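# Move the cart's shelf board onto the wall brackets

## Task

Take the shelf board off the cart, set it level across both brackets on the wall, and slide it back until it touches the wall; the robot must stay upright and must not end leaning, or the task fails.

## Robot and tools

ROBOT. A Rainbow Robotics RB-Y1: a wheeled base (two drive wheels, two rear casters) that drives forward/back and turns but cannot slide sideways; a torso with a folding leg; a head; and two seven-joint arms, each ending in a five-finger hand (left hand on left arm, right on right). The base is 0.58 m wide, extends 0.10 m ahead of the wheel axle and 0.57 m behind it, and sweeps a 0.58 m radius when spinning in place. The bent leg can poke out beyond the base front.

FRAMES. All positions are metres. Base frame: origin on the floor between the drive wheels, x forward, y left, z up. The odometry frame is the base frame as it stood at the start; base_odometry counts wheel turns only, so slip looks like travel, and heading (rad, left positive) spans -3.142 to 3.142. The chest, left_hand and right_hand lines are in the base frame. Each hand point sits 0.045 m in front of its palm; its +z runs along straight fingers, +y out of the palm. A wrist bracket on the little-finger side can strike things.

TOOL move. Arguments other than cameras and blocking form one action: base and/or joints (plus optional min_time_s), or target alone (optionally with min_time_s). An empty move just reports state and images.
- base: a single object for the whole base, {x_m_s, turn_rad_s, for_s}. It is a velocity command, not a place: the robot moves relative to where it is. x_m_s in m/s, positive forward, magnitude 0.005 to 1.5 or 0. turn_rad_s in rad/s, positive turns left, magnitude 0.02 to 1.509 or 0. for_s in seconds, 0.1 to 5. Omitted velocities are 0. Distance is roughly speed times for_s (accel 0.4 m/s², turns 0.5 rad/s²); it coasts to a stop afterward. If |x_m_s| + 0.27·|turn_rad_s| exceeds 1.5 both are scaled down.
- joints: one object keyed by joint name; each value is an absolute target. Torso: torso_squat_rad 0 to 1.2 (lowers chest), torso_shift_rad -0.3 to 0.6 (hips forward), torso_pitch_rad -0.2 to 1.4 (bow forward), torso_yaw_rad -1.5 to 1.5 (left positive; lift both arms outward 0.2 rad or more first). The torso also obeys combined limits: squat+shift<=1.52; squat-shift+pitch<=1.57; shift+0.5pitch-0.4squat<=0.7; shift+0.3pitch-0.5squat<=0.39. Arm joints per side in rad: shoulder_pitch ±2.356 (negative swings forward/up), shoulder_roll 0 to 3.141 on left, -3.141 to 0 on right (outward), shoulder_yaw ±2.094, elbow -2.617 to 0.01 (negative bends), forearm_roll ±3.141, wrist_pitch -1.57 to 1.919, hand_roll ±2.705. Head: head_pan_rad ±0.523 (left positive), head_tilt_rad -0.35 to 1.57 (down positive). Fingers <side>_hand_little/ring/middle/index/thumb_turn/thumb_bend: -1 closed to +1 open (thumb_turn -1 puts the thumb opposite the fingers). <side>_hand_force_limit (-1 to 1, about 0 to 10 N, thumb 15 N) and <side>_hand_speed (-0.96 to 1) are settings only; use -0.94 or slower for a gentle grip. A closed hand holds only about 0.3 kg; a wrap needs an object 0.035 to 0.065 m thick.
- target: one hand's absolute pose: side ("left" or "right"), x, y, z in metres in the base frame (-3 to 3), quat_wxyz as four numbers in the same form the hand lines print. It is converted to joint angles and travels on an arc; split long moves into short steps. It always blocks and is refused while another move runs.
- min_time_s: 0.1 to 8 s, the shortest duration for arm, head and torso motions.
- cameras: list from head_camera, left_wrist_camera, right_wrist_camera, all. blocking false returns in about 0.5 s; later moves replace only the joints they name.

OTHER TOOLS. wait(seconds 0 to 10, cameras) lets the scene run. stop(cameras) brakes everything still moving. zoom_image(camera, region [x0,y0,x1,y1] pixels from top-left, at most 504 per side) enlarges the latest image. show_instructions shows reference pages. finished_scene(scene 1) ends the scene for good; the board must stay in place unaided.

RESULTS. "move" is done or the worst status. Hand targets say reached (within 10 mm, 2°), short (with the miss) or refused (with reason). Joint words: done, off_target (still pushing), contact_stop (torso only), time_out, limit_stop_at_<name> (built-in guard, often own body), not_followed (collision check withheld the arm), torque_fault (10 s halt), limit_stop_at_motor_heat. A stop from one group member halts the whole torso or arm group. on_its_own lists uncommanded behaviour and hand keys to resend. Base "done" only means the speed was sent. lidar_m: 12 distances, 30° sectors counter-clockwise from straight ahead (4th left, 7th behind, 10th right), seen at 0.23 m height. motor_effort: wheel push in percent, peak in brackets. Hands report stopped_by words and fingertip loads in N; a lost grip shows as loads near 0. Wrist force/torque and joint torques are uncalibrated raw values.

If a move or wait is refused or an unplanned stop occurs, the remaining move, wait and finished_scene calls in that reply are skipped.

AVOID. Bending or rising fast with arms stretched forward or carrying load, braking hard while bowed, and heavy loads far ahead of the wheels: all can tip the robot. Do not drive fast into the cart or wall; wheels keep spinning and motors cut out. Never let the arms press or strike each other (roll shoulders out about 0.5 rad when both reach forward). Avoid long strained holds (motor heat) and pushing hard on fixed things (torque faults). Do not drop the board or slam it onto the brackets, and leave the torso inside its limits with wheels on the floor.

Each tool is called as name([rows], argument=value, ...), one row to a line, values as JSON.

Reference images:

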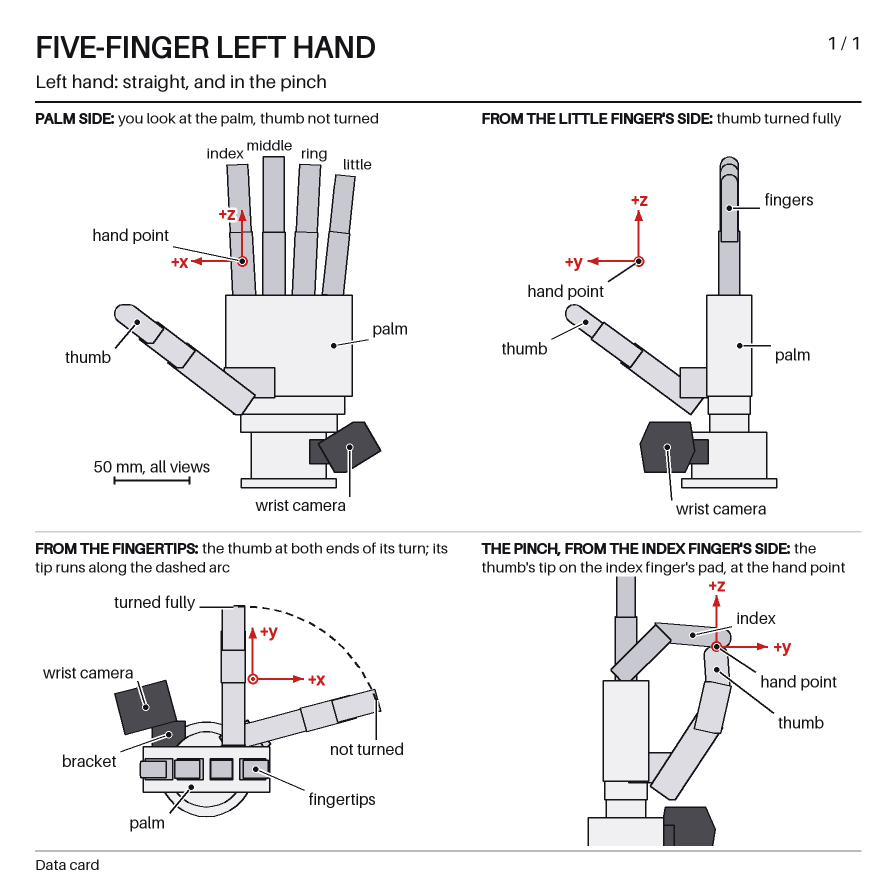

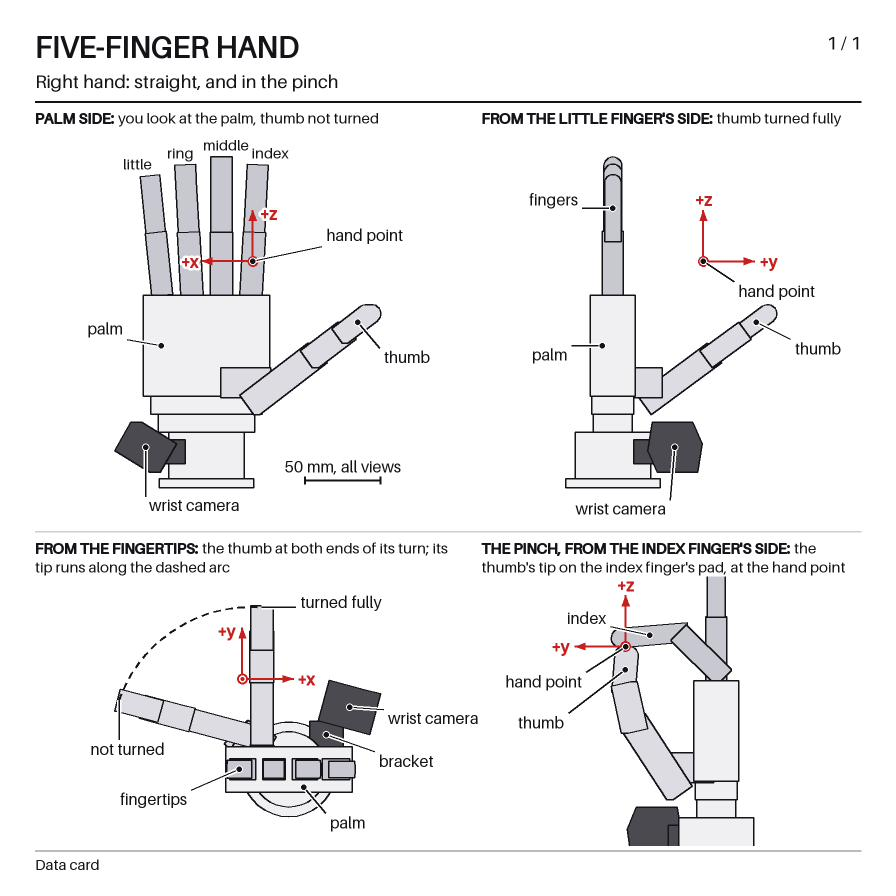

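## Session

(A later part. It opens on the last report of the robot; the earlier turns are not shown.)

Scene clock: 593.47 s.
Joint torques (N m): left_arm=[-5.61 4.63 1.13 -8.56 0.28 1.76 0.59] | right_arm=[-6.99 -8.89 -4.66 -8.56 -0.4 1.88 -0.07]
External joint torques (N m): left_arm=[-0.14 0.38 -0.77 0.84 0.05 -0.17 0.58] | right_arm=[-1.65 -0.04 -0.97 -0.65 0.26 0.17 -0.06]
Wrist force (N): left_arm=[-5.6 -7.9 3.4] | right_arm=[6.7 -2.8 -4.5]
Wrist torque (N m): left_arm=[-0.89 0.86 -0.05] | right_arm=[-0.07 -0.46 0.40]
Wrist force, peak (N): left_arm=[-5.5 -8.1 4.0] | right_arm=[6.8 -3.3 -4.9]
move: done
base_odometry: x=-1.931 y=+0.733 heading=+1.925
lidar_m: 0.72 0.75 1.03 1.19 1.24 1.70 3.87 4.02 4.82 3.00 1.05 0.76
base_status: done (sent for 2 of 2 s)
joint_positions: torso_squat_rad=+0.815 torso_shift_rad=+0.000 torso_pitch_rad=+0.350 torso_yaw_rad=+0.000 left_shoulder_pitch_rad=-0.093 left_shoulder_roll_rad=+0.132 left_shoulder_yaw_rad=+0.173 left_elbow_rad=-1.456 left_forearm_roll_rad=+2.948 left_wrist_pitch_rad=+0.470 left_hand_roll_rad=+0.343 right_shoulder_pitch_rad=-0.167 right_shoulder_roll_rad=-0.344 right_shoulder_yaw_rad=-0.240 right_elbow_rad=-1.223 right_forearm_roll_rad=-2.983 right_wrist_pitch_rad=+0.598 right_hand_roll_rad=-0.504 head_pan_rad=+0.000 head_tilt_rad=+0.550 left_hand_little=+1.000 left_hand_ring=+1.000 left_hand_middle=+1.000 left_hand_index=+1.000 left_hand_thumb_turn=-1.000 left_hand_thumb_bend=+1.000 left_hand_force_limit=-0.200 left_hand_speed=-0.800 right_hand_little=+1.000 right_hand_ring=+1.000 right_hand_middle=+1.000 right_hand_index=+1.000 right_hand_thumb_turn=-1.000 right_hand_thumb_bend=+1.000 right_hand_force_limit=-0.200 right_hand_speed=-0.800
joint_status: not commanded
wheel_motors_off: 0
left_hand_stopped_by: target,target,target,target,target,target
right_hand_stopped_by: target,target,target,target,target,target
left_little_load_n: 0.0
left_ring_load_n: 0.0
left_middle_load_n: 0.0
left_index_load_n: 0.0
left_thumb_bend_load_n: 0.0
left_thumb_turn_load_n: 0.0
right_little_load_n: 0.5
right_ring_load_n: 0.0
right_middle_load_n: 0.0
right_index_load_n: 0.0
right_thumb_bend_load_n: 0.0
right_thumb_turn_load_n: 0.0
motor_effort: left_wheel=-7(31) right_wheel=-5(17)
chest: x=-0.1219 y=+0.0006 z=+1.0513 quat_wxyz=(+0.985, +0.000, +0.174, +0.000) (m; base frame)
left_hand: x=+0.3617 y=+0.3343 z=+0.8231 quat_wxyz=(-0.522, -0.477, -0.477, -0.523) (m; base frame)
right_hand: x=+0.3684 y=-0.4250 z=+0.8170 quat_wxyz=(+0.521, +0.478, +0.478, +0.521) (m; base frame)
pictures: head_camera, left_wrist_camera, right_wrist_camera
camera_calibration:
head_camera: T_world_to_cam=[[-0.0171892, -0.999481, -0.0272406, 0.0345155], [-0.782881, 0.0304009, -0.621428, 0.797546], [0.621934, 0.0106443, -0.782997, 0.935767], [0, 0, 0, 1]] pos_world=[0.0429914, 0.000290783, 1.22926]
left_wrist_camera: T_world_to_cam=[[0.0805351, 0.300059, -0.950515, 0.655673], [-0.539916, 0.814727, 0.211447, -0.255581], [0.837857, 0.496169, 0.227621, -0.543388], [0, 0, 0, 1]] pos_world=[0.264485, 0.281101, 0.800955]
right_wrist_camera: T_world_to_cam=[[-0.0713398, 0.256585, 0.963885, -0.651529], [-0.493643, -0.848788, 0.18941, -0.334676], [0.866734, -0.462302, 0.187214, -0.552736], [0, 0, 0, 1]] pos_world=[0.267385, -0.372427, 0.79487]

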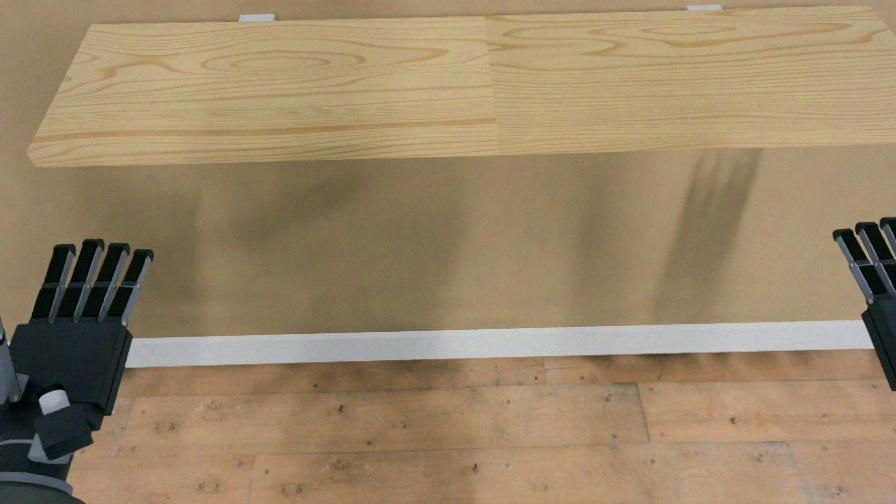

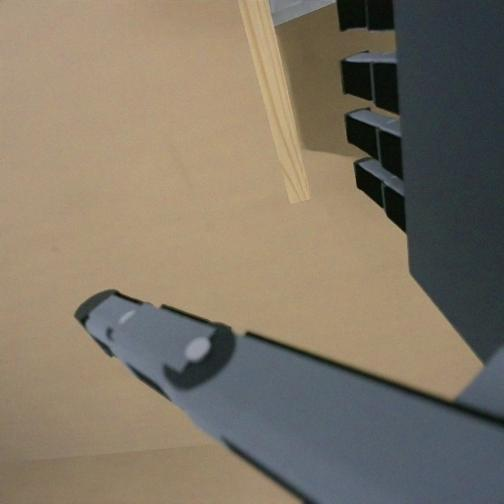

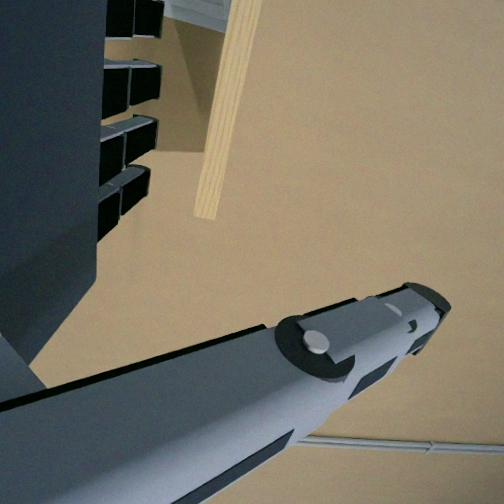

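move(joints={"head_tilt_rad": 0.3}, cameras=["head_camera"])

zoom_image(camera="head_camera", region=[200, 140, 420, 300])

zoom_image(camera="head_camera", region=[600, 130, 820, 290])

Scene clock: 597.03 s.
Joint torques (N m): left_arm=[-5.63 4.89 1.69 -8.65 0.47 1.85 0.44] | right_arm=[-6.93 -8.82 -4.48 -8.53 -0.4 1.95 -0.06]
External joint torques (N m): left_arm=[-0.17 0.64 -0.21 0.75 0.24 -0.09 0.44] | right_arm=[-1.6 0.03 -0.79 -0.63 0.26 0.24 -0.05]
Wrist force (N): left_arm=[-5.5 -8.1 3.4] | right_arm=[6.5 -3.1 -4.5]
Wrist torque (N m): left_arm=[-0.94 0.83 -0.04] | right_arm=[-0.11 -0.44 0.37]
Wrist force, peak (N): left_arm=[-5.8 -8.1 3.3] | right_arm=[6.7 -3.5 -4.6]
move: done
base_odometry: x=-1.931 y=+0.733 heading=+1.925
lidar_m: 0.72 0.75 1.03 1.19 1.24 1.70 3.87 4.03 4.82 3.00 1.05 0.76
base_status: not commanded
joint_positions: torso_squat_rad=+0.815 torso_shift_rad=+0.000 torso_pitch_rad=+0.350 torso_yaw_rad=+0.000 left_shoulder_pitch_rad=-0.093 left_shoulder_roll_rad=+0.132 left_shoulder_yaw_rad=+0.173 left_elbow_rad=-1.456 left_forearm_roll_rad=+2.948 left_wrist_pitch_rad=+0.470 left_hand_roll_rad=+0.343 right_shoulder_pitch_rad=-0.167 right_shoulder_roll_rad=-0.344 right_shoulder_yaw_rad=-0.240 right_elbow_rad=-1.223 right_forearm_roll_rad=-2.983 right_wrist_pitch_rad=+0.598 right_hand_roll_rad=-0.504 head_pan_rad=+0.000 head_tilt_rad=+0.300 left_hand_little=+1.000 left_hand_ring=+1.000 left_hand_middle=+1.000 left_hand_index=+1.000 left_hand_thumb_turn=-1.000 left_hand_thumb_bend=+1.000 left_hand_force_limit=-0.200 left_hand_speed=-0.800 right_hand_little=+1.000 right_hand_ring=+1.000 right_hand_middle=+1.000 right_hand_index=+1.000 right_hand_thumb_turn=-1.000 right_hand_thumb_bend=+1.000 right_hand_force_limit=-0.200 right_hand_speed=-0.800
joint_status: all done
wheel_motors_off: 0
left_hand_stopped_by: target,target,target,target,target,target
right_hand_stopped_by: target,target,target,target,target,target
left_little_load_n: 0.0
left_ring_load_n: 0.0
left_middle_load_n: 0.0
left_index_load_n: 0.0
left_thumb_bend_load_n: 0.0
left_thumb_turn_load_n: 0.0
right_little_load_n: 0.0
right_ring_load_n: 0.0
right_middle_load_n: 0.0
right_index_load_n: 0.0
right_thumb_bend_load_n: 0.0
right_thumb_turn_load_n: 0.0
motor_effort: left_wheel=-6(7) right_wheel=-5(6)
chest: x=-0.1219 y=+0.0006 z=+1.0513 quat_wxyz=(+0.985, +0.000, +0.174, +0.000) (m; base frame)
left_hand: x=+0.3617 y=+0.3343 z=+0.8231 quat_wxyz=(-0.522, -0.477, -0.477, -0.523) (m; base frame)
right_hand: x=+0.3684 y=-0.4250 z=+0.8170 quat_wxyz=(+0.521, +0.478, +0.478, +0.521) (m; base frame)
pictures: head_camera
camera_calibration:
head_camera: T_world_to_cam=[[-0.00963704, -0.999485, -0.0306074, 0.0388847], [-0.604866, 0.0302007, -0.795755, 1.01801], [0.796269, 0.0108447, -0.604845, 0.722045], [0, 0, 0, 1]] pos_world=[0.0411938, 0.000289701, 1.248]

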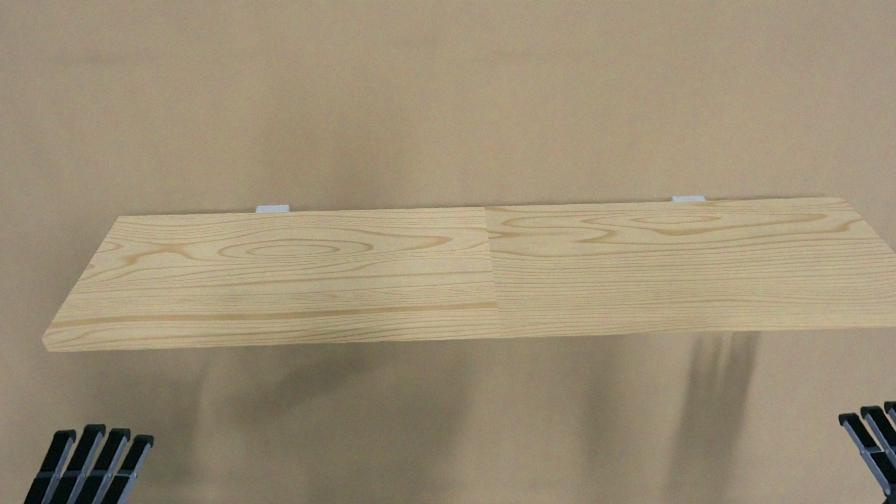

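Scaled by 2.291.

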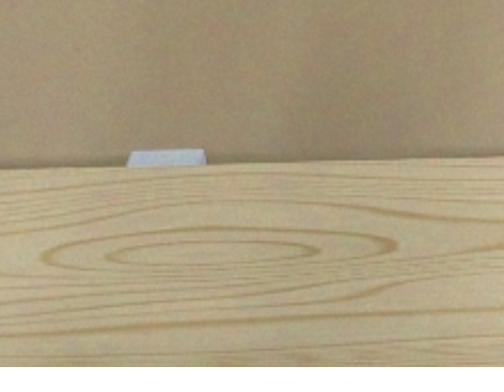

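Scaled by 2.291.

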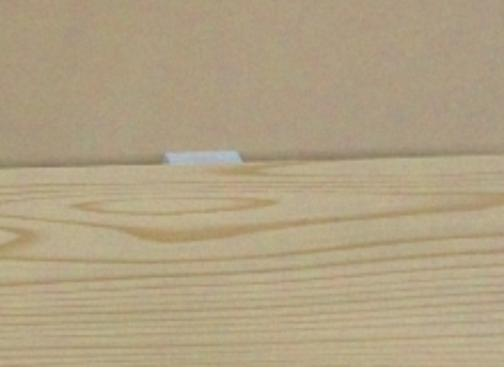

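move(joints={"torso_squat_rad": 0.728}, min_time_s=1.5)

move(target={"side": "left", "x": 0.3675, "y": 0.3343, "z": 0.860, "quat_wxyz": [0.521, 0.478, 0.478, 0.521]}, min_time_s=1)

move(target={"side": "right", "x": 0.3675, "y": -0.425, "z": 0.860, "quat_wxyz": [0.521, 0.478, 0.478, 0.521]}, min_time_s=1)

move(base={"x_m_s": 0.06, "for_s": 0.5}, cameras=["all"])

Scene clock: 638.03 s.
Joint torques (N m): left_arm=[-5.1 4.5 1.52 -8.58 0.39 1.8 0.5] | right_arm=[-6.83 -8.73 -4.5 -8.59 -0.39 1.92 -0.01]
External joint torques (N m): left_arm=[0.36 0.25 -0.37 0.82 0.16 -0.13 0.49] | right_arm=[-1.5 0.12 -0.82 -0.69 0.28 0.21 0]
Wrist force (N): left_arm=[-5.2 -7.6 3.2] | right_arm=[6.6 -3.2 -4.4]
Wrist torque (N m): left_arm=[-0.82 0.80 -0.06] | right_arm=[-0.13 -0.46 0.36]
Wrist force, peak (N): left_arm=[-5.7 -8.2 3.2] | right_arm=[6.9 -3.4 -4.7]
move: done
base_odometry: x=-1.931 y=+0.733 heading=+1.925
lidar_m: 0.72 0.75 1.02 1.20 1.25 1.69 3.87 4.02 4.82 3.00 1.05 0.75
base_status: not commanded
joint_positions: torso_squat_rad=+0.728 torso_shift_rad=+0.000 torso_pitch_rad=+0.350 torso_yaw_rad=+0.000 left_shoulder_pitch_rad=-0.093 left_shoulder_roll_rad=+0.132 left_shoulder_yaw_rad=+0.173 left_elbow_rad=-1.456 left_forearm_roll_rad=+2.948 left_wrist_pitch_rad=+0.470 left_hand_roll_rad=+0.343 right_shoulder_pitch_rad=-0.167 right_shoulder_roll_rad=-0.344 right_shoulder_yaw_rad=-0.240 right_elbow_rad=-1.223 right_forearm_roll_rad=-2.983 right_wrist_pitch_rad=+0.598 right_hand_roll_rad=-0.504 head_pan_rad=+0.000 head_tilt_rad=+0.300 left_hand_little=+1.000 left_hand_ring=+1.000 left_hand_middle=+1.000 left_hand_index=+1.000 left_hand_thumb_turn=-1.000 left_hand_thumb_bend=+1.000 left_hand_force_limit=-0.200 left_hand_speed=-0.800 right_hand_little=+1.000 right_hand_ring=+1.000 right_hand_middle=+1.000 right_hand_index=+1.000 right_hand_thumb_turn=-1.000 right_hand_thumb_bend=+1.000 right_hand_force_limit=-0.200 right_hand_speed=-0.800
joint_status: all done
wheel_motors_off: 0
left_hand_stopped_by: target,target,target,target,target,target
right_hand_stopped_by: target,target,target,target,target,target
left_little_load_n: 0.0
left_ring_load_n: 0.0
left_middle_load_n: 0.0
left_index_load_n: 0.0
left_thumb_bend_load_n: 0.0
left_thumb_turn_load_n: 0.0
right_little_load_n: 0.0
right_ring_load_n: 0.0
right_middle_load_n: 0.0
right_index_load_n: 0.0
right_thumb_bend_load_n: -0.5
right_thumb_turn_load_n: 0.0
motor_effort: left_wheel=-6(8) right_wheel=-6(7)
chest: x=-0.1218 y=+0.0006 z=+1.0937 quat_wxyz=(+0.985, +0.000, +0.174, +0.000) (m; base frame)
left_hand: x=+0.3617 y=+0.3343 z=+0.8654 quat_wxyz=(-0.522, -0.477, -0.477, -0.522) (m; base frame)
right_hand: x=+0.3685 y=-0.4250 z=+0.8593 quat_wxyz=(+0.521, +0.478, +0.478, +0.521) (m; base frame)
pictures: none

Scene clock: 639.37 s.
Joint torques (N m): left_arm=[-7.89 5.77 3.26 -7.66 0.45 1.95 -0.08] | right_arm=[-6.76 -8.75 -4.76 -8.61 -0.37 1.92 -0.04]
External joint torques (N m): left_arm=[-2.09 1.44 1.4 1.69 0.22 0.02 -0.09] | right_arm=[-1.44 0.1 -1.07 -0.7 0.29 0.2 -0.04]
Wrist force (N): left_arm=[-5.2 -8.0 3.2] | right_arm=[6.5 -2.9 -4.4]
Wrist torque (N m): left_arm=[-0.88 0.79 -0.10] | right_arm=[-0.07 -0.45 0.37]
Wrist force, peak (N): left_arm=[-5.2 -8.3 3.3] | right_arm=[6.7 -3.5 -4.5]
move: done
base_odometry: x=-1.931 y=+0.733 heading=+1.925
lidar_m: 0.72 0.75 1.03 1.19 1.23 1.69 3.88 4.03 4.82 3.00 1.05 0.76
base_status: not commanded
joint_positions: torso_squat_rad=+0.728 torso_shift_rad=+0.000 torso_pitch_rad=+0.350 torso_yaw_rad=+0.000 left_shoulder_pitch_rad=-0.117 left_shoulder_roll_rad=+0.134 left_shoulder_yaw_rad=+0.176 left_elbow_rad=-1.421 left_forearm_roll_rad=+2.949 left_wrist_pitch_rad=+0.476 left_hand_roll_rad=+0.339 right_shoulder_pitch_rad=-0.167 right_shoulder_roll_rad=-0.344 right_shoulder_yaw_rad=-0.240 right_elbow_rad=-1.223 right_forearm_roll_rad=-2.983 right_wrist_pitch_rad=+0.598 right_hand_roll_rad=-0.504 head_pan_rad=+0.000 head_tilt_rad=+0.300 left_hand_little=+1.000 left_hand_ring=+1.000 left_hand_middle=+1.000 left_hand_index=+1.000 left_hand_thumb_turn=-1.000 left_hand_thumb_bend=+1.000 left_hand_force_limit=-0.200 left_hand_speed=-0.800 right_hand_little=+1.000 right_hand_ring=+1.000 right_hand_middle=+1.000 right_hand_index=+1.000 right_hand_thumb_turn=-1.000 right_hand_thumb_bend=+1.000 right_hand_force_limit=-0.200 right_hand_speed=-0.800
joint_status: all done
wheel_motors_off: 0
left_hand_stopped_by: target,target,target,target,target,target
right_hand_stopped_by: target,target,target,target,target,target
left_little_load_n: 0.0
left_ring_load_n: 0.0
left_middle_load_n: 0.0
left_index_load_n: 0.0
left_thumb_bend_load_n: 0.0
left_thumb_turn_load_n: 0.0
right_little_load_n: 0.0
right_ring_load_n: 0.0
right_middle_load_n: 0.0
right_index_load_n: -0.5
right_thumb_bend_load_n: 0.0
right_thumb_turn_load_n: 0.0
motor_effort: left_wheel=-6(8) right_wheel=-5(6)
chest: x=-0.1218 y=+0.0006 z=+1.0937 quat_wxyz=(+0.985, +0.000, +0.174, +0.000) (m; base frame)
left_hand: x=+0.3672 y=+0.3340 z=+0.8600 quat_wxyz=(-0.521, -0.478, -0.478, -0.521) (m; base frame)
left_hand_status: reached (checked arc, planned for 1.0 s): 0 mm and 0.1 deg off.
right_hand: x=+0.3685 y=-0.4250 z=+0.8593 quat_wxyz=(+0.521, +0.478, +0.478, +0.521) (m; base frame)
pictures: none

Scene clock: 640.70 s.
Joint torques (N m): left_arm=[-7.07 5.82 3.15 -7.76 0.39 1.93 -0.05] | right_arm=[-4.59 -8.71 -4.79 -9.06 -0.8 1.77 -0.09]
External joint torques (N m): left_arm=[-1.27 1.49 1.3 1.59 0.16 -0.01 -0.06] | right_arm=[0.68 0.13 -1.09 -1.15 -0.14 0.06 -0.08]
Wrist force (N): left_arm=[-5.4 -7.6 3.5] | right_arm=[6.5 -3.1 -4.4]
Wrist torque (N m): left_arm=[-0.84 0.83 -0.14] | right_arm=[-0.15 -0.44 0.26]
Wrist force, peak (N): left_arm=[-5.7 -8.0 3.5] | right_arm=[6.9 -3.3 -4.5]
move: done
base_odometry: x=-1.931 y=+0.733 heading=+1.925
lidar_m: 0.72 0.75 1.03 1.20 1.24 1.69 3.87 4.04 4.82 3.00 1.06 0.75
base_status: not commanded
joint_positions: torso_squat_rad=+0.728 torso_shift_rad=+0.000 torso_pitch_rad=+0.350 torso_yaw_rad=+0.000 left_shoulder_pitch_rad=-0.117 left_shoulder_roll_rad=+0.134 left_shoulder_yaw_rad=+0.176 left_elbow_rad=-1.421 left_forearm_roll_rad=+2.949 left_wrist_pitch_rad=+0.476 left_hand_roll_rad=+0.339 right_shoulder_pitch_rad=-0.164 right_shoulder_roll_rad=-0.344 right_shoulder_yaw_rad=-0.240 right_elbow_rad=-1.228 right_forearm_roll_rad=-2.983 right_wrist_pitch_rad=+0.597 right_hand_roll_rad=-0.505 head_pan_rad=+0.000 head_tilt_rad=+0.300 left_hand_little=+1.000 left_hand_ring=+1.000 left_hand_middle=+1.000 left_hand_index=+1.000 left_hand_thumb_turn=-1.000 left_hand_thumb_bend=+1.000 left_hand_force_limit=-0.200 left_hand_speed=-0.800 right_hand_little=+1.000 right_hand_ring=+1.000 right_hand_middle=+1.000 right_hand_index=+1.000 right_hand_thumb_turn=-1.000 right_hand_thumb_bend=+1.000 right_hand_force_limit=-0.200 right_hand_speed=-0.800
joint_status: all done
wheel_motors_off: 0
left_hand_stopped_by: target,target,target,target,target,target
right_hand_stopped_by: target,target,target,target,target,target
left_little_load_n: 0.0
left_ring_load_n: 0.0
left_middle_load_n: 0.0
left_index_load_n: 0.0
left_thumb_bend_load_n: -0.5
left_thumb_turn_load_n: 0.0
right_little_load_n: 0.0
right_ring_load_n: 0.0
right_middle_load_n: 0.0
right_index_load_n: 0.0
right_thumb_bend_load_n: 0.0
right_thumb_turn_load_n: 0.0
motor_effort: left_wheel=-7(7) right_wheel=-6(6)
chest: x=-0.1218 y=+0.0006 z=+1.0937 quat_wxyz=(+0.985, +0.000, +0.174, +0.000) (m; base frame)
left_hand: x=+0.3672 y=+0.3340 z=+0.8600 quat_wxyz=(-0.521, -0.478, -0.478, -0.521) (m; base frame)
right_hand: x=+0.3676 y=-0.4249 z=+0.8601 quat_wxyz=(+0.521, +0.478, +0.478, +0.521) (m; base frame)
right_hand_status: reached (checked arc, planned for 1.0 s): 0 mm and 0.0 deg off.
pictures: none

Scene clock: 642.03 s.
Joint torques (N m): left_arm=[-6.16 5.67 3.51 -8 0.33 1.92 -0.16] | right_arm=[-5.69 -8.72 -5.15 -8.84 -0.8 1.77 -0.21]
External joint torques (N m): left_arm=[-0.35 1.34 1.65 1.35 0.1 -0.02 -0.16] | right_arm=[-0.43 0.12 -1.45 -0.93 -0.14 0.06 -0.2]
Wrist force (N): left_arm=[-5.6 -7.5 3.4] | right_arm=[6.5 -3.1 -4.1]
Wrist torque (N m): left_arm=[-0.80 0.86 -0.13] | right_arm=[-0.13 -0.47 0.28]
Wrist force, peak (N): left_arm=[-5.6 -8.0 3.5] | right_arm=[6.7 -3.2 -4.8]
move: done
base_odometry: x=-1.941 y=+0.762 heading=+1.925
lidar_m: 0.69 0.72 0.99 1.19 1.24 1.69 3.90 4.06 4.82 2.88 1.01 0.73
base_status: done (sent for 0.5 of 0.5 s)
joint_positions: torso_squat_rad=+0.728 torso_shift_rad=+0.000 torso_pitch_rad=+0.350 torso_yaw_rad=+0.000 left_shoulder_pitch_rad=-0.117 left_shoulder_roll_rad=+0.134 left_shoulder_yaw_rad=+0.176 left_elbow_rad=-1.421 left_forearm_roll_rad=+2.949 left_wrist_pitch_rad=+0.476 left_hand_roll_rad=+0.339 right_shoulder_pitch_rad=-0.163 right_shoulder_roll_rad=-0.344 right_shoulder_yaw_rad=-0.240 right_elbow_rad=-1.229 right_forearm_roll_rad=-2.983 right_wrist_pitch_rad=+0.597 right_hand_roll_rad=-0.505 head_pan_rad=+0.000 head_tilt_rad=+0.300 left_hand_little=+1.000 left_hand_ring=+1.000 left_hand_middle=+1.000 left_hand_index=+1.000 left_hand_thumb_turn=-1.000 left_hand_thumb_bend=+1.000 left_hand_force_limit=-0.200 left_hand_speed=-0.800 right_hand_little=+1.000 right_hand_ring=+1.000 right_hand_middle=+1.000 right_hand_index=+1.000 right_hand_thumb_turn=-1.000 right_hand_thumb_bend=+1.000 right_hand_force_limit=-0.200 right_hand_speed=-0.800
joint_status: not commanded
wheel_motors_off: 0
left_hand_stopped_by: target,target,target,target,target,target
right_hand_stopped_by: target,target,target,target,target,target
left_little_load_n: 0.0
left_ring_load_n: 0.0
left_middle_load_n: 0.0
left_index_load_n: 0.0
left_thumb_bend_load_n: 0.0
left_thumb_turn_load_n: 0.0
right_little_load_n: 0.0
right_ring_load_n: 0.0
right_middle_load_n: 0.0
right_index_load_n: 0.0
right_thumb_bend_load_n: 0.0
right_thumb_turn_load_n: 0.0
motor_effort: left_wheel=+6(16) right_wheel=+3(37)
chest: x=-0.1219 y=+0.0006 z=+1.0937 quat_wxyz=(+0.985, +0.000, +0.174, +0.000) (m; base frame)
left_hand: x=+0.3673 y=+0.3340 z=+0.8602 quat_wxyz=(-0.521, -0.478, -0.478, -0.521) (m; base frame)
right_hand: x=+0.3675 y=-0.4249 z=+0.8600 quat_wxyz=(+0.521, +0.478, +0.478, +0.521) (m; base frame)
pictures: head_camera, left_wrist_camera, right_wrist_camera
camera_calibration:
head_camera: T_world_to_cam=[[-0.00964163, -0.999485, -0.0306062, 0.0402821], [-0.604977, 0.030201, -0.79567, 1.05171], [0.796184, 0.0108445, -0.604957, 0.747757], [0, 0, 0, 1]] pos_world=[0.0412939, 0.000389702, 1.2904]
left_wrist_camera: T_world_to_cam=[[0.074978, 0.299117, -0.951266, 0.693469], [-0.537977, 0.81535, 0.213976, -0.263189], [0.839619, 0.495716, 0.222051, -0.552012], [0, 0, 0, 1]] pos_world=[0.269895, 0.280804, 0.838565]
right_wrist_camera: T_world_to_cam=[[-0.0720546, 0.256824, 0.963768, -0.692687], [-0.493528, -0.848877, 0.18931, -0.343159], [0.86674, -0.462006, 0.187915, -0.560441], [0, 0, 0, 1]] pos_world=[0.266487, -0.372329, 0.837869]

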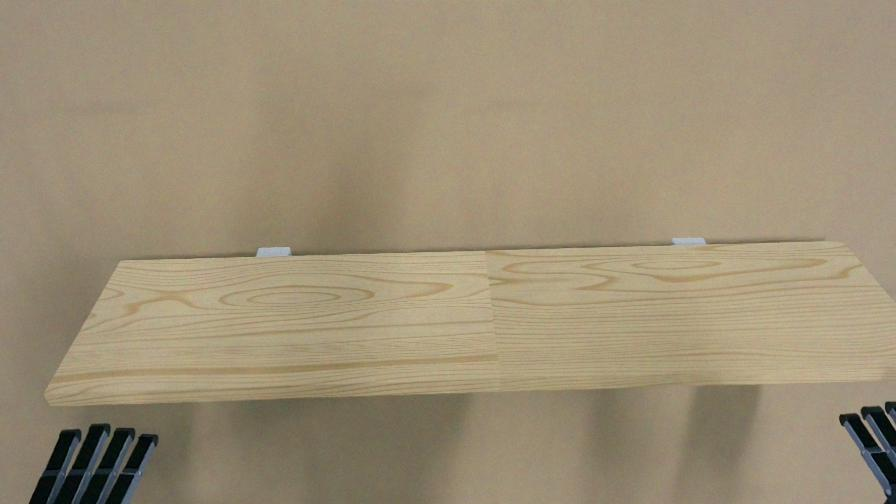

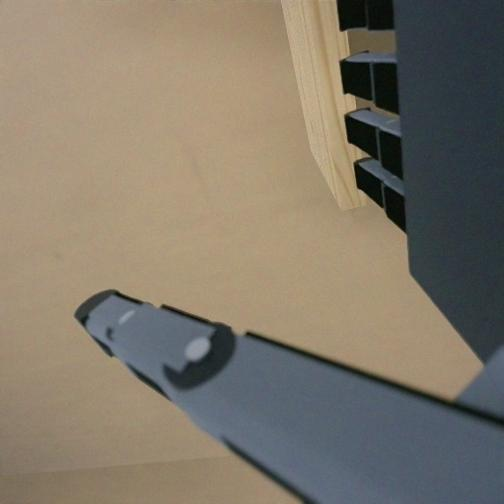

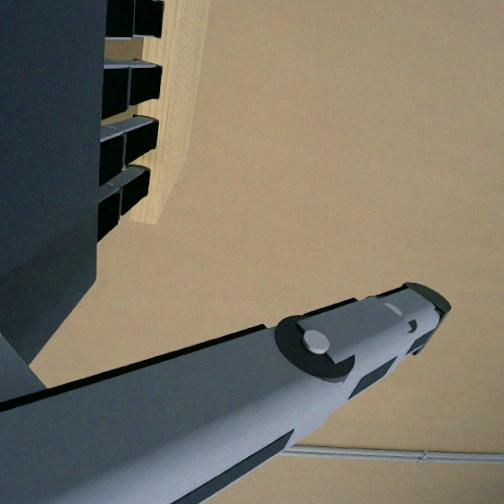

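zoom_image(camera="left_wrist_camera", region=[260, 0, 420, 240])

zoom_image(camera="right_wrist_camera", region=[90, 0, 250, 240])

Scaled by 2.100.

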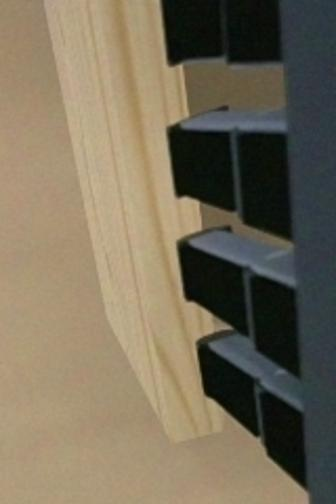

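Scaled by 2.100.

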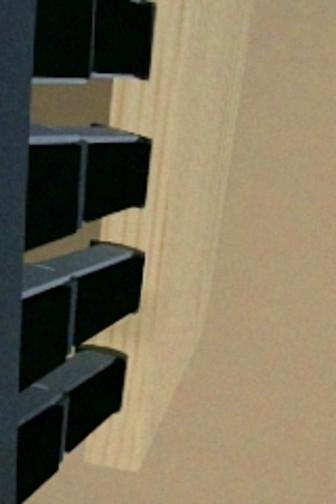

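move(base={"x_m_s": 0.04, "for_s": 0.5}, cameras=["all"])

Scene clock: 657.77 s.
Joint torques (N m): left_arm=[-5.8 5.61 3.36 -8.28 0.3 1.64 -0.21] | right_arm=[-6.33 -9.01 -4.52 -8.78 -0.74 1.77 -0.11]
External joint torques (N m): left_arm=[0 1.27 1.51 1.07 0.07 -0.3 -0.22] | right_arm=[-1.06 -0.18 -0.82 -0.87 -0.08 0.06 -0.11]
Wrist force (N): left_arm=[-5.4 -7.6 3.2] | right_arm=[6.5 -3.1 -4.6]
Wrist torque (N m): left_arm=[-0.82 0.83 -0.12] | right_arm=[-0.11 -0.42 0.26]
Wrist force, peak (N): left_arm=[-5.6 -8.1 3.7] | right_arm=[6.9 -3.2 -4.6]
move: done
base_odometry: x=-1.948 y=+0.780 heading=+1.925
lidar_m: 0.67 0.70 0.96 1.20 1.25 1.70 3.93 4.07 4.83 2.78 0.98 0.71
base_status: done (sent for 0.5 of 0.5 s)
joint_positions: torso_squat_rad=+0.728 torso_shift_rad=+0.000 torso_pitch_rad=+0.350 torso_yaw_rad=+0.000 left_shoulder_pitch_rad=-0.117 left_shoulder_roll_rad=+0.134 left_shoulder_yaw_rad=+0.176 left_elbow_rad=-1.421 left_forearm_roll_rad=+2.949 left_wrist_pitch_rad=+0.476 left_hand_roll_rad=+0.339 right_shoulder_pitch_rad=-0.163 right_shoulder_roll_rad=-0.344 right_shoulder_yaw_rad=-0.240 right_elbow_rad=-1.229 right_forearm_roll_rad=-2.983 right_wrist_pitch_rad=+0.597 right_hand_roll_rad=-0.505 head_pan_rad=+0.000 head_tilt_rad=+0.300 left_hand_little=+1.000 left_hand_ring=+1.000 left_hand_middle=+1.000 left_hand_index=+1.000 left_hand_thumb_turn=-1.000 left_hand_thumb_bend=+1.000 left_hand_force_limit=-0.200 left_hand_speed=-0.800 right_hand_little=+1.000 right_hand_ring=+1.000 right_hand_middle=+1.000 right_hand_index=+1.000 right_hand_thumb_turn=-1.000 right_hand_thumb_bend=+1.000 right_hand_force_limit=-0.200 right_hand_speed=-0.800
joint_status: not commanded
wheel_motors_off: 0
left_hand_stopped_by: target,target,target,target,target,target
right_hand_stopped_by: target,target,target,target,target,target
left_little_load_n: 0.0
left_ring_load_n: 0.0
left_middle_load_n: 0.0
left_index_load_n: 0.0
left_thumb_bend_load_n: -0.5
left_thumb_turn_load_n: 0.0
right_little_load_n: 0.0
right_ring_load_n: 0.0
right_middle_load_n: 0.0
right_index_load_n: 0.0
right_thumb_bend_load_n: 0.0
right_thumb_turn_load_n: 0.0
motor_effort: left_wheel=+5(33) right_wheel=+0(22)
chest: x=-0.1219 y=+0.0006 z=+1.0937 quat_wxyz=(+0.985, +0.000, +0.174, +0.000) (m; base frame)
left_hand: x=+0.3673 y=+0.3340 z=+0.8602 quat_wxyz=(-0.521, -0.478, -0.478, -0.521) (m; base frame)
right_hand: x=+0.3675 y=-0.4249 z=+0.8600 quat_wxyz=(+0.521, +0.478, +0.478, +0.521) (m; base frame)
pictures: head_camera, left_wrist_camera, right_wrist_camera
camera_calibration:
head_camera: T_world_to_cam=[[-0.00964259, -0.999485, -0.0306075, 0.0402868], [-0.604977, 0.0302026, -0.79567, 1.05179], [0.796185, 0.0108445, -0.604957, 0.747818], [0, 0, 0, 1]] pos_world=[0.0412939, 0.000389705, 1.2905]
left_wrist_camera: T_world_to_cam=[[0.0751087, 0.299086, -0.951266, 0.693537], [-0.537987, 0.815368, 0.213881, -0.263133], [0.8396, 0.495704, 0.222146, -0.552105], [0, 0, 0, 1]] pos_world=[0.269895, 0.280804, 0.838665]
right_wrist_camera: T_world_to_cam=[[-0.0719711, 0.256779, 0.963787, -0.692742], [-0.493512, -0.848886, 0.189313, -0.34317], [0.866756, -0.462015, 0.187819, -0.560368], [0, 0, 0, 1]] pos_world=[0.266487, -0.372329, 0.837869]

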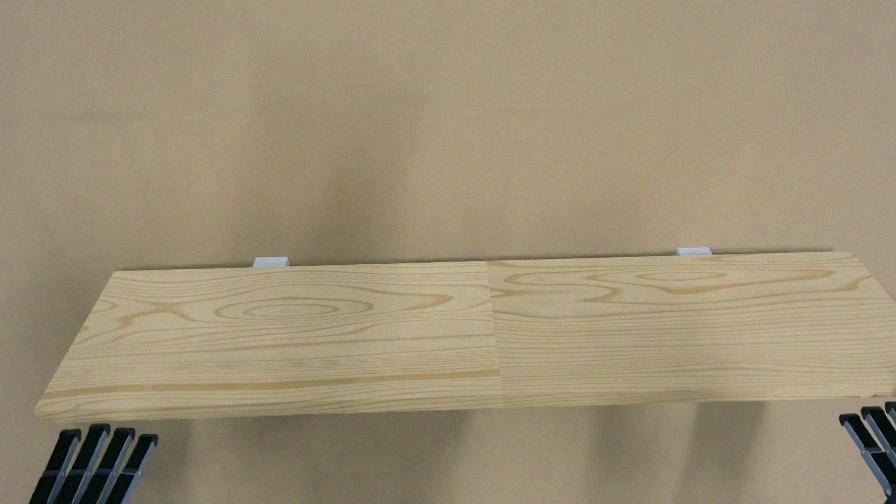

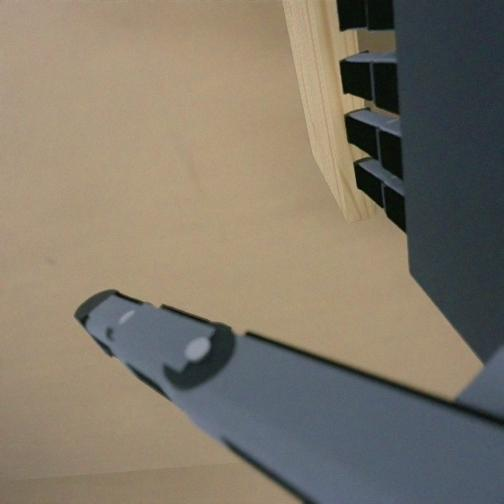

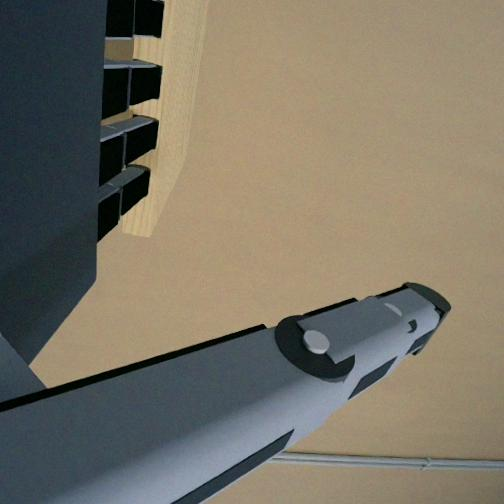

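move(base={"x_m_s": 0.03, "for_s": 0.4}, cameras=["head_camera"])

Scene clock: 661.17 s.
Joint torques (N m): left_arm=[-5.84 5.45 2.8 -8.35 0.32 1.59 0.06] | right_arm=[-6.16 -9.12 -4.8 -8.71 -0.73 1.94 -0.16]
External joint torques (N m): left_arm=[-0.03 1.11 0.95 1 0.1 -0.35 0.06] | right_arm=[-0.89 -0.28 -1.1 -0.8 -0.06 0.23 -0.15]
Wrist force (N): left_arm=[-5.7 -7.6 3.1] | right_arm=[6.4 -3.1 -4.5]
Wrist torque (N m): left_arm=[-0.81 0.88 -0.15] | right_arm=[-0.14 -0.43 0.25]
Wrist force, peak (N): left_arm=[-5.7 -8.1 3.1] | right_arm=[7.1 -3.2 -4.5]
move: done
base_odometry: x=-1.952 y=+0.791 heading=+1.926
lidar_m: 0.65 0.69 0.94 1.19 1.24 1.70 3.94 4.10 4.82 2.73 0.96 0.69
base_status: done (sent for 0.4 of 0.4 s)
joint_positions: torso_squat_rad=+0.728 torso_shift_rad=+0.000 torso_pitch_rad=+0.350 torso_yaw_rad=+0.000 left_shoulder_pitch_rad=-0.117 left_shoulder_roll_rad=+0.134 left_shoulder_yaw_rad=+0.176 left_elbow_rad=-1.421 left_forearm_roll_rad=+2.949 left_wrist_pitch_rad=+0.476 left_hand_roll_rad=+0.339 right_shoulder_pitch_rad=-0.163 right_shoulder_roll_rad=-0.344 right_shoulder_yaw_rad=-0.240 right_elbow_rad=-1.229 right_forearm_roll_rad=-2.983 right_wrist_pitch_rad=+0.597 right_hand_roll_rad=-0.505 head_pan_rad=+0.000 head_tilt_rad=+0.300 left_hand_little=+1.000 left_hand_ring=+1.000 left_hand_middle=+1.000 left_hand_index=+1.000 left_hand_thumb_turn=-1.000 left_hand_thumb_bend=+1.000 left_hand_force_limit=-0.200 left_hand_speed=-0.800 right_hand_little=+1.000 right_hand_ring=+1.000 right_hand_middle=+1.000 right_hand_index=+1.000 right_hand_thumb_turn=-1.000 right_hand_thumb_bend=+1.000 right_hand_force_limit=-0.200 right_hand_speed=-0.800
joint_status: not commanded
wheel_motors_off: 0
left_hand_stopped_by: target,target,target,target,target,target
right_hand_stopped_by: target,target,target,target,target,target
left_little_load_n: 0.0
left_ring_load_n: 0.0
left_middle_load_n: 0.0
left_index_load_n: 0.0
left_thumb_bend_load_n: -0.5
left_thumb_turn_load_n: 0.0
right_little_load_n: 0.0
right_ring_load_n: 0.0
right_middle_load_n: 0.0
right_index_load_n: 0.0
right_thumb_bend_load_n: 0.0
right_thumb_turn_load_n: 0.0
motor_effort: left_wheel=+7(30) right_wheel=-1(15)
chest: x=-0.1219 y=+0.0006 z=+1.0937 quat_wxyz=(+0.985, +0.000, +0.174, +0.000) (m; base frame)
left_hand: x=+0.3673 y=+0.3340 z=+0.8602 quat_wxyz=(-0.521, -0.478, -0.478, -0.521) (m; base frame)
right_hand: x=+0.3675 y=-0.4249 z=+0.8600 quat_wxyz=(+0.521, +0.478, +0.478, +0.521) (m; base frame)
pictures: head_camera
camera_calibration:
head_camera: T_world_to_cam=[[-0.00964259, -0.999485, -0.0306075, 0.0402868], [-0.604977, 0.0302026, -0.79567, 1.05179], [0.796185, 0.0108445, -0.604957, 0.747818], [0, 0, 0, 1]] pos_world=[0.0412939, 0.000389705, 1.2905]

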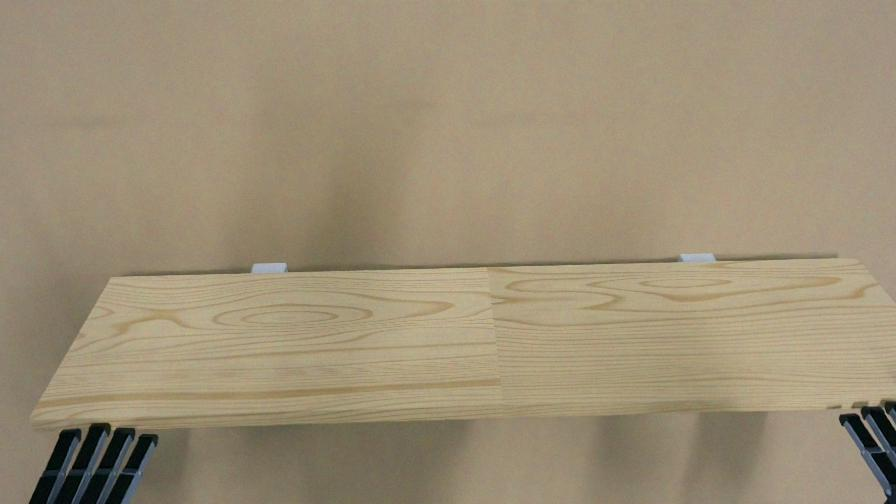

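move(base={"x_m_s": 0.03, "for_s": 0.4}, cameras=["all"])

Scene clock: 663.83 s.
Joint torques (N m): left_arm=[-6.44 5.21 2.19 -8.34 0.14 1.34 -0.15] | right_arm=[-7.01 -9.09 -4.77 -9.01 -0.64 2.07 -0.14]
External joint torques (N m): left_arm=[-0.64 0.87 0.33 1.01 -0.09 -0.59 -0.16] | right_arm=[-1.75 -0.25 -1.07 -1.11 0.02 0.36 -0.13]
Wrist force (N): left_arm=[-5.3 -7.7 3.3] | right_arm=[6.5 -3.1 -4.3]
Wrist torque (N m): left_arm=[-0.84 0.81 -0.12] | right_arm=[-0.12 -0.43 0.27]
Wrist force, peak (N): left_arm=[-5.6 -8.1 3.4] | right_arm=[6.4 -5.0 -8.2]
move: done
base_odometry: x=-1.956 y=+0.803 heading=+1.926
lidar_m: 0.64 0.68 0.92 1.19 1.23 1.70 3.95 4.10 4.82 2.67 0.94 0.68
base_status: done (sent for 0.4 of 0.4 s)
joint_positions: torso_squat_rad=+0.728 torso_shift_rad=+0.000 torso_pitch_rad=+0.350 torso_yaw_rad=+0.000 left_shoulder_pitch_rad=-0.117 left_shoulder_roll_rad=+0.134 left_shoulder_yaw_rad=+0.176 left_elbow_rad=-1.421 left_forearm_roll_rad=+2.949 left_wrist_pitch_rad=+0.476 left_hand_roll_rad=+0.339 right_shoulder_pitch_rad=-0.163 right_shoulder_roll_rad=-0.344 right_shoulder_yaw_rad=-0.240 right_elbow_rad=-1.228 right_forearm_roll_rad=-2.983 right_wrist_pitch_rad=+0.597 right_hand_roll_rad=-0.505 head_pan_rad=+0.000 head_tilt_rad=+0.300 left_hand_little=+1.000 left_hand_ring=+1.000 left_hand_middle=+1.000 left_hand_index=+1.000 left_hand_thumb_turn=-1.000 left_hand_thumb_bend=+1.000 left_hand_force_limit=-0.200 left_hand_speed=-0.800 right_hand_little=+1.000 right_hand_ring=+1.000 right_hand_middle=+1.000 right_hand_index=+1.000 right_hand_thumb_turn=-1.000 right_hand_thumb_bend=+1.000 right_hand_force_limit=-0.200 right_hand_speed=-0.800
joint_status: not commanded
wheel_motors_off: 0
left_hand_stopped_by: target,target,target,target,target,target
right_hand_stopped_by: target,target,target,target,target,target
left_little_load_n: 0.0
left_ring_load_n: 0.0
left_middle_load_n: 0.0
left_index_load_n: 0.0
left_thumb_bend_load_n: 0.0
left_thumb_turn_load_n: 0.0
right_little_load_n: 0.0
right_ring_load_n: 0.0
right_middle_load_n: 0.0
right_index_load_n: 0.0
right_thumb_bend_load_n: 0.0
right_thumb_turn_load_n: 0.0
motor_effort: left_wheel=+5(30) right_wheel=-2(12)
chest: x=-0.1219 y=+0.0006 z=+1.0937 quat_wxyz=(+0.985, +0.000, +0.174, +0.000) (m; base frame)
left_hand: x=+0.3672 y=+0.3341 z=+0.8602 quat_wxyz=(-0.521, -0.478, -0.478, -0.521) (m; base frame)
right_hand: x=+0.3674 y=-0.4250 z=+0.8599 quat_wxyz=(+0.521, +0.478, +0.478, +0.521) (m; base frame)
pictures: head_camera, left_wrist_camera, right_wrist_camera
camera_calibration:
head_camera: T_world_to_cam=[[-0.00964001, -0.999485, -0.0306081, 0.0402874], [-0.604929, 0.0302021, -0.795707, 1.05183], [0.796221, 0.0108451, -0.604908, 0.747754], [0, 0, 0, 1]] pos_world=[0.0412939, 0.000389702, 1.2905]
left_wrist_camera: T_world_to_cam=[[0.07499, 0.299174, -0.951247, 0.693404], [-0.53818, 0.815218, 0.213966, -0.26317], [0.839487, 0.495897, 0.222143, -0.552153], [0, 0, 0, 1]] pos_world=[0.269894, 0.280903, 0.838565]
right_wrist_camera: T_world_to_cam=[[-0.0716158, 0.256725, 0.963827, -0.692777], [-0.493618, -0.848802, 0.189409, -0.343306], [0.866725, -0.462198, 0.187512, -0.56011], [0, 0, 0, 1]] pos_world=[0.266386, -0.372428, 0.83777]

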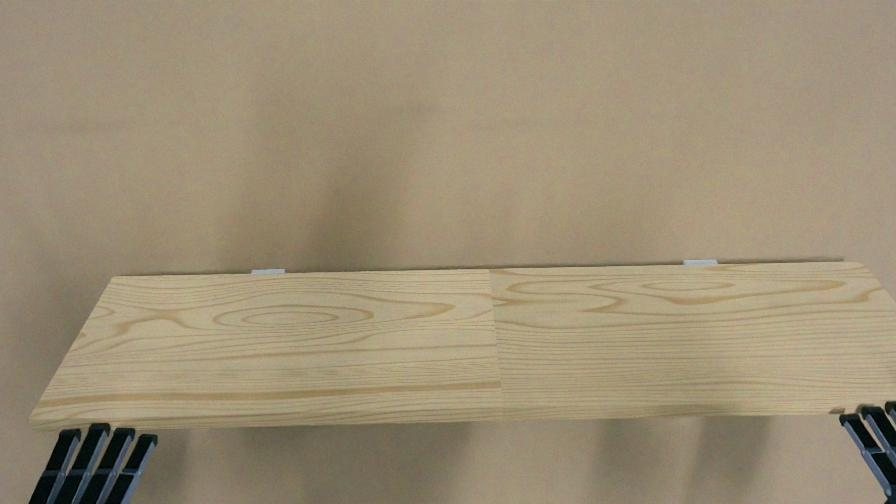

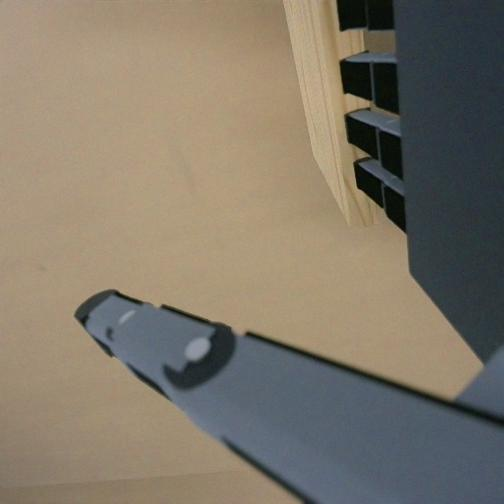

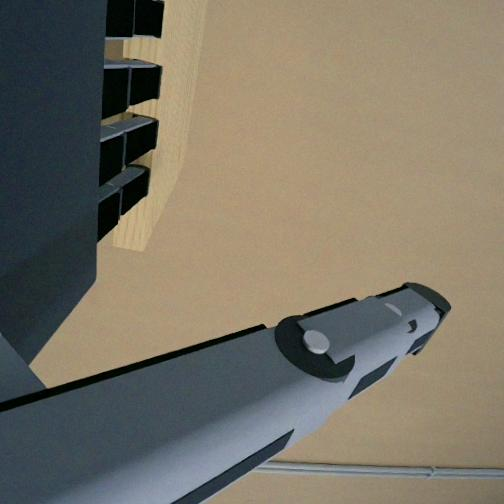

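move(base={"x_m_s": 0.03, "for_s": 0.2}, cameras=["head_camera"])

zoom_image(camera="head_camera", region=[0, 220, 448, 504])

zoom_image(camera="head_camera", region=[448, 220, 896, 504])

Scene clock: 669.13 s.
Joint torques (N m): left_arm=[-6.53 5.49 2.39 -8.49 0.06 1.47 -0.13] | right_arm=[-7.63 -9.13 -4.89 -9.06 -0.63 2.01 -0.2]
External joint torques (N m): left_arm=[-0.72 1.16 0.53 0.86 -0.17 -0.47 -0.14] | right_arm=[-2.37 -0.3 -1.19 -1.15 0.03 0.3 -0.19]
Wrist force (N): left_arm=[-5.6 -8.0 3.3] | right_arm=[6.9 -2.5 -6.6]
Wrist torque (N m): left_arm=[-0.87 0.86 -0.12] | right_arm=[-0.07 -0.36 0.29]
Wrist force, peak (N): left_arm=[-5.6 -8.1 3.5] | right_arm=[6.9 -3.6 -9.7]
move: done
base_odometry: x=-1.959 y=+0.808 heading=+1.927
lidar_m: 0.64 0.67 0.91 1.19 1.24 1.70 3.95 4.11 4.82 2.64 0.94 0.68
base_status: done (sent for 0.2 of 0.2 s)
joint_positions: torso_squat_rad=+0.728 torso_shift_rad=+0.000 torso_pitch_rad=+0.350 torso_yaw_rad=+0.000 left_shoulder_pitch_rad=-0.117 left_shoulder_roll_rad=+0.134 left_shoulder_yaw_rad=+0.176 left_elbow_rad=-1.421 left_forearm_roll_rad=+2.949 left_wrist_pitch_rad=+0.476 left_hand_roll_rad=+0.339 right_shoulder_pitch_rad=-0.163 right_shoulder_roll_rad=-0.344 right_shoulder_yaw_rad=-0.240 right_elbow_rad=-1.229 right_forearm_roll_rad=-2.983 right_wrist_pitch_rad=+0.597 right_hand_roll_rad=-0.505 head_pan_rad=+0.000 head_tilt_rad=+0.300 left_hand_little=+1.000 left_hand_ring=+1.000 left_hand_middle=+1.000 left_hand_index=+1.000 left_hand_thumb_turn=-1.000 left_hand_thumb_bend=+1.000 left_hand_force_limit=-0.200 left_hand_speed=-0.800 right_hand_little=+1.000 right_hand_ring=+1.000 right_hand_middle=+1.000 right_hand_index=+1.000 right_hand_thumb_turn=-1.000 right_hand_thumb_bend=+1.000 right_hand_force_limit=-0.200 right_hand_speed=-0.800
joint_status: not commanded
wheel_motors_off: 0
left_hand_stopped_by: target,target,target,target,target,target
right_hand_stopped_by: target,target,target,target,target,target
left_little_load_n: 0.0
left_ring_load_n: 0.0
left_middle_load_n: 0.0
left_index_load_n: 0.0
left_thumb_bend_load_n: 0.0
left_thumb_turn_load_n: 0.0
right_little_load_n: 0.0
right_ring_load_n: 0.0
right_middle_load_n: -1.5
right_index_load_n: 0.0
right_thumb_bend_load_n: 0.0
right_thumb_turn_load_n: 0.0
motor_effort: left_wheel=+6(28) right_wheel=-2(11)
chest: x=-0.1219 y=+0.0006 z=+1.0937 quat_wxyz=(+0.985, +0.000, +0.174, +0.000) (m; base frame)
left_hand: x=+0.3672 y=+0.3341 z=+0.8602 quat_wxyz=(-0.521, -0.478, -0.478, -0.521) (m; base frame)
right_hand: x=+0.3673 y=-0.4250 z=+0.8598 quat_wxyz=(+0.521, +0.478, +0.478, +0.521) (m; base frame)
pictures: head_camera
camera_calibration:
head_camera: T_world_to_cam=[[-0.00963704, -0.999485, -0.0306074, 0.0402855], [-0.604866, 0.0302007, -0.795755, 1.05183], [0.796269, 0.0108447, -0.604845, 0.74775], [0, 0, 0, 1]] pos_world=[0.0411938, 0.000389701, 1.2905]

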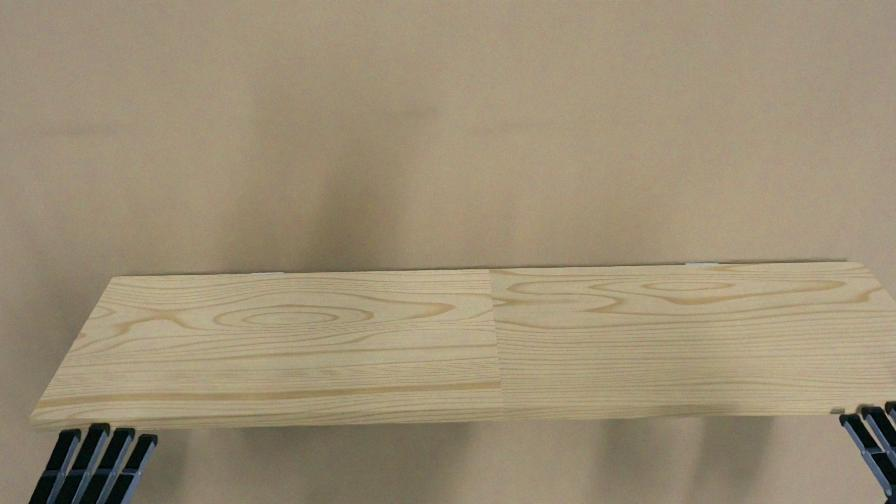

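Scaled by 1.125.

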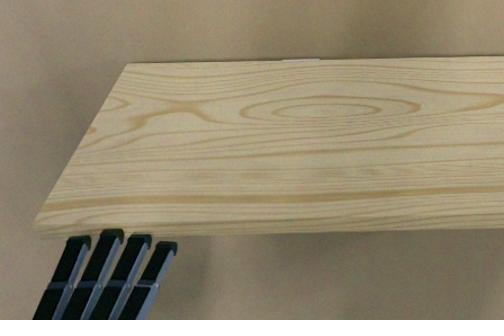

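Scaled by 1.125.

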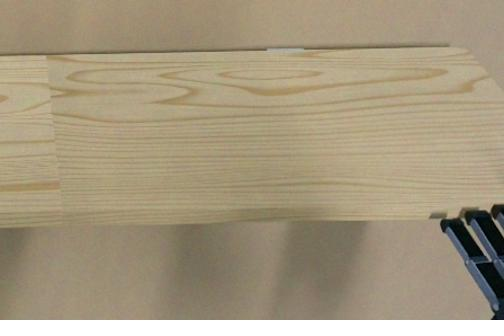

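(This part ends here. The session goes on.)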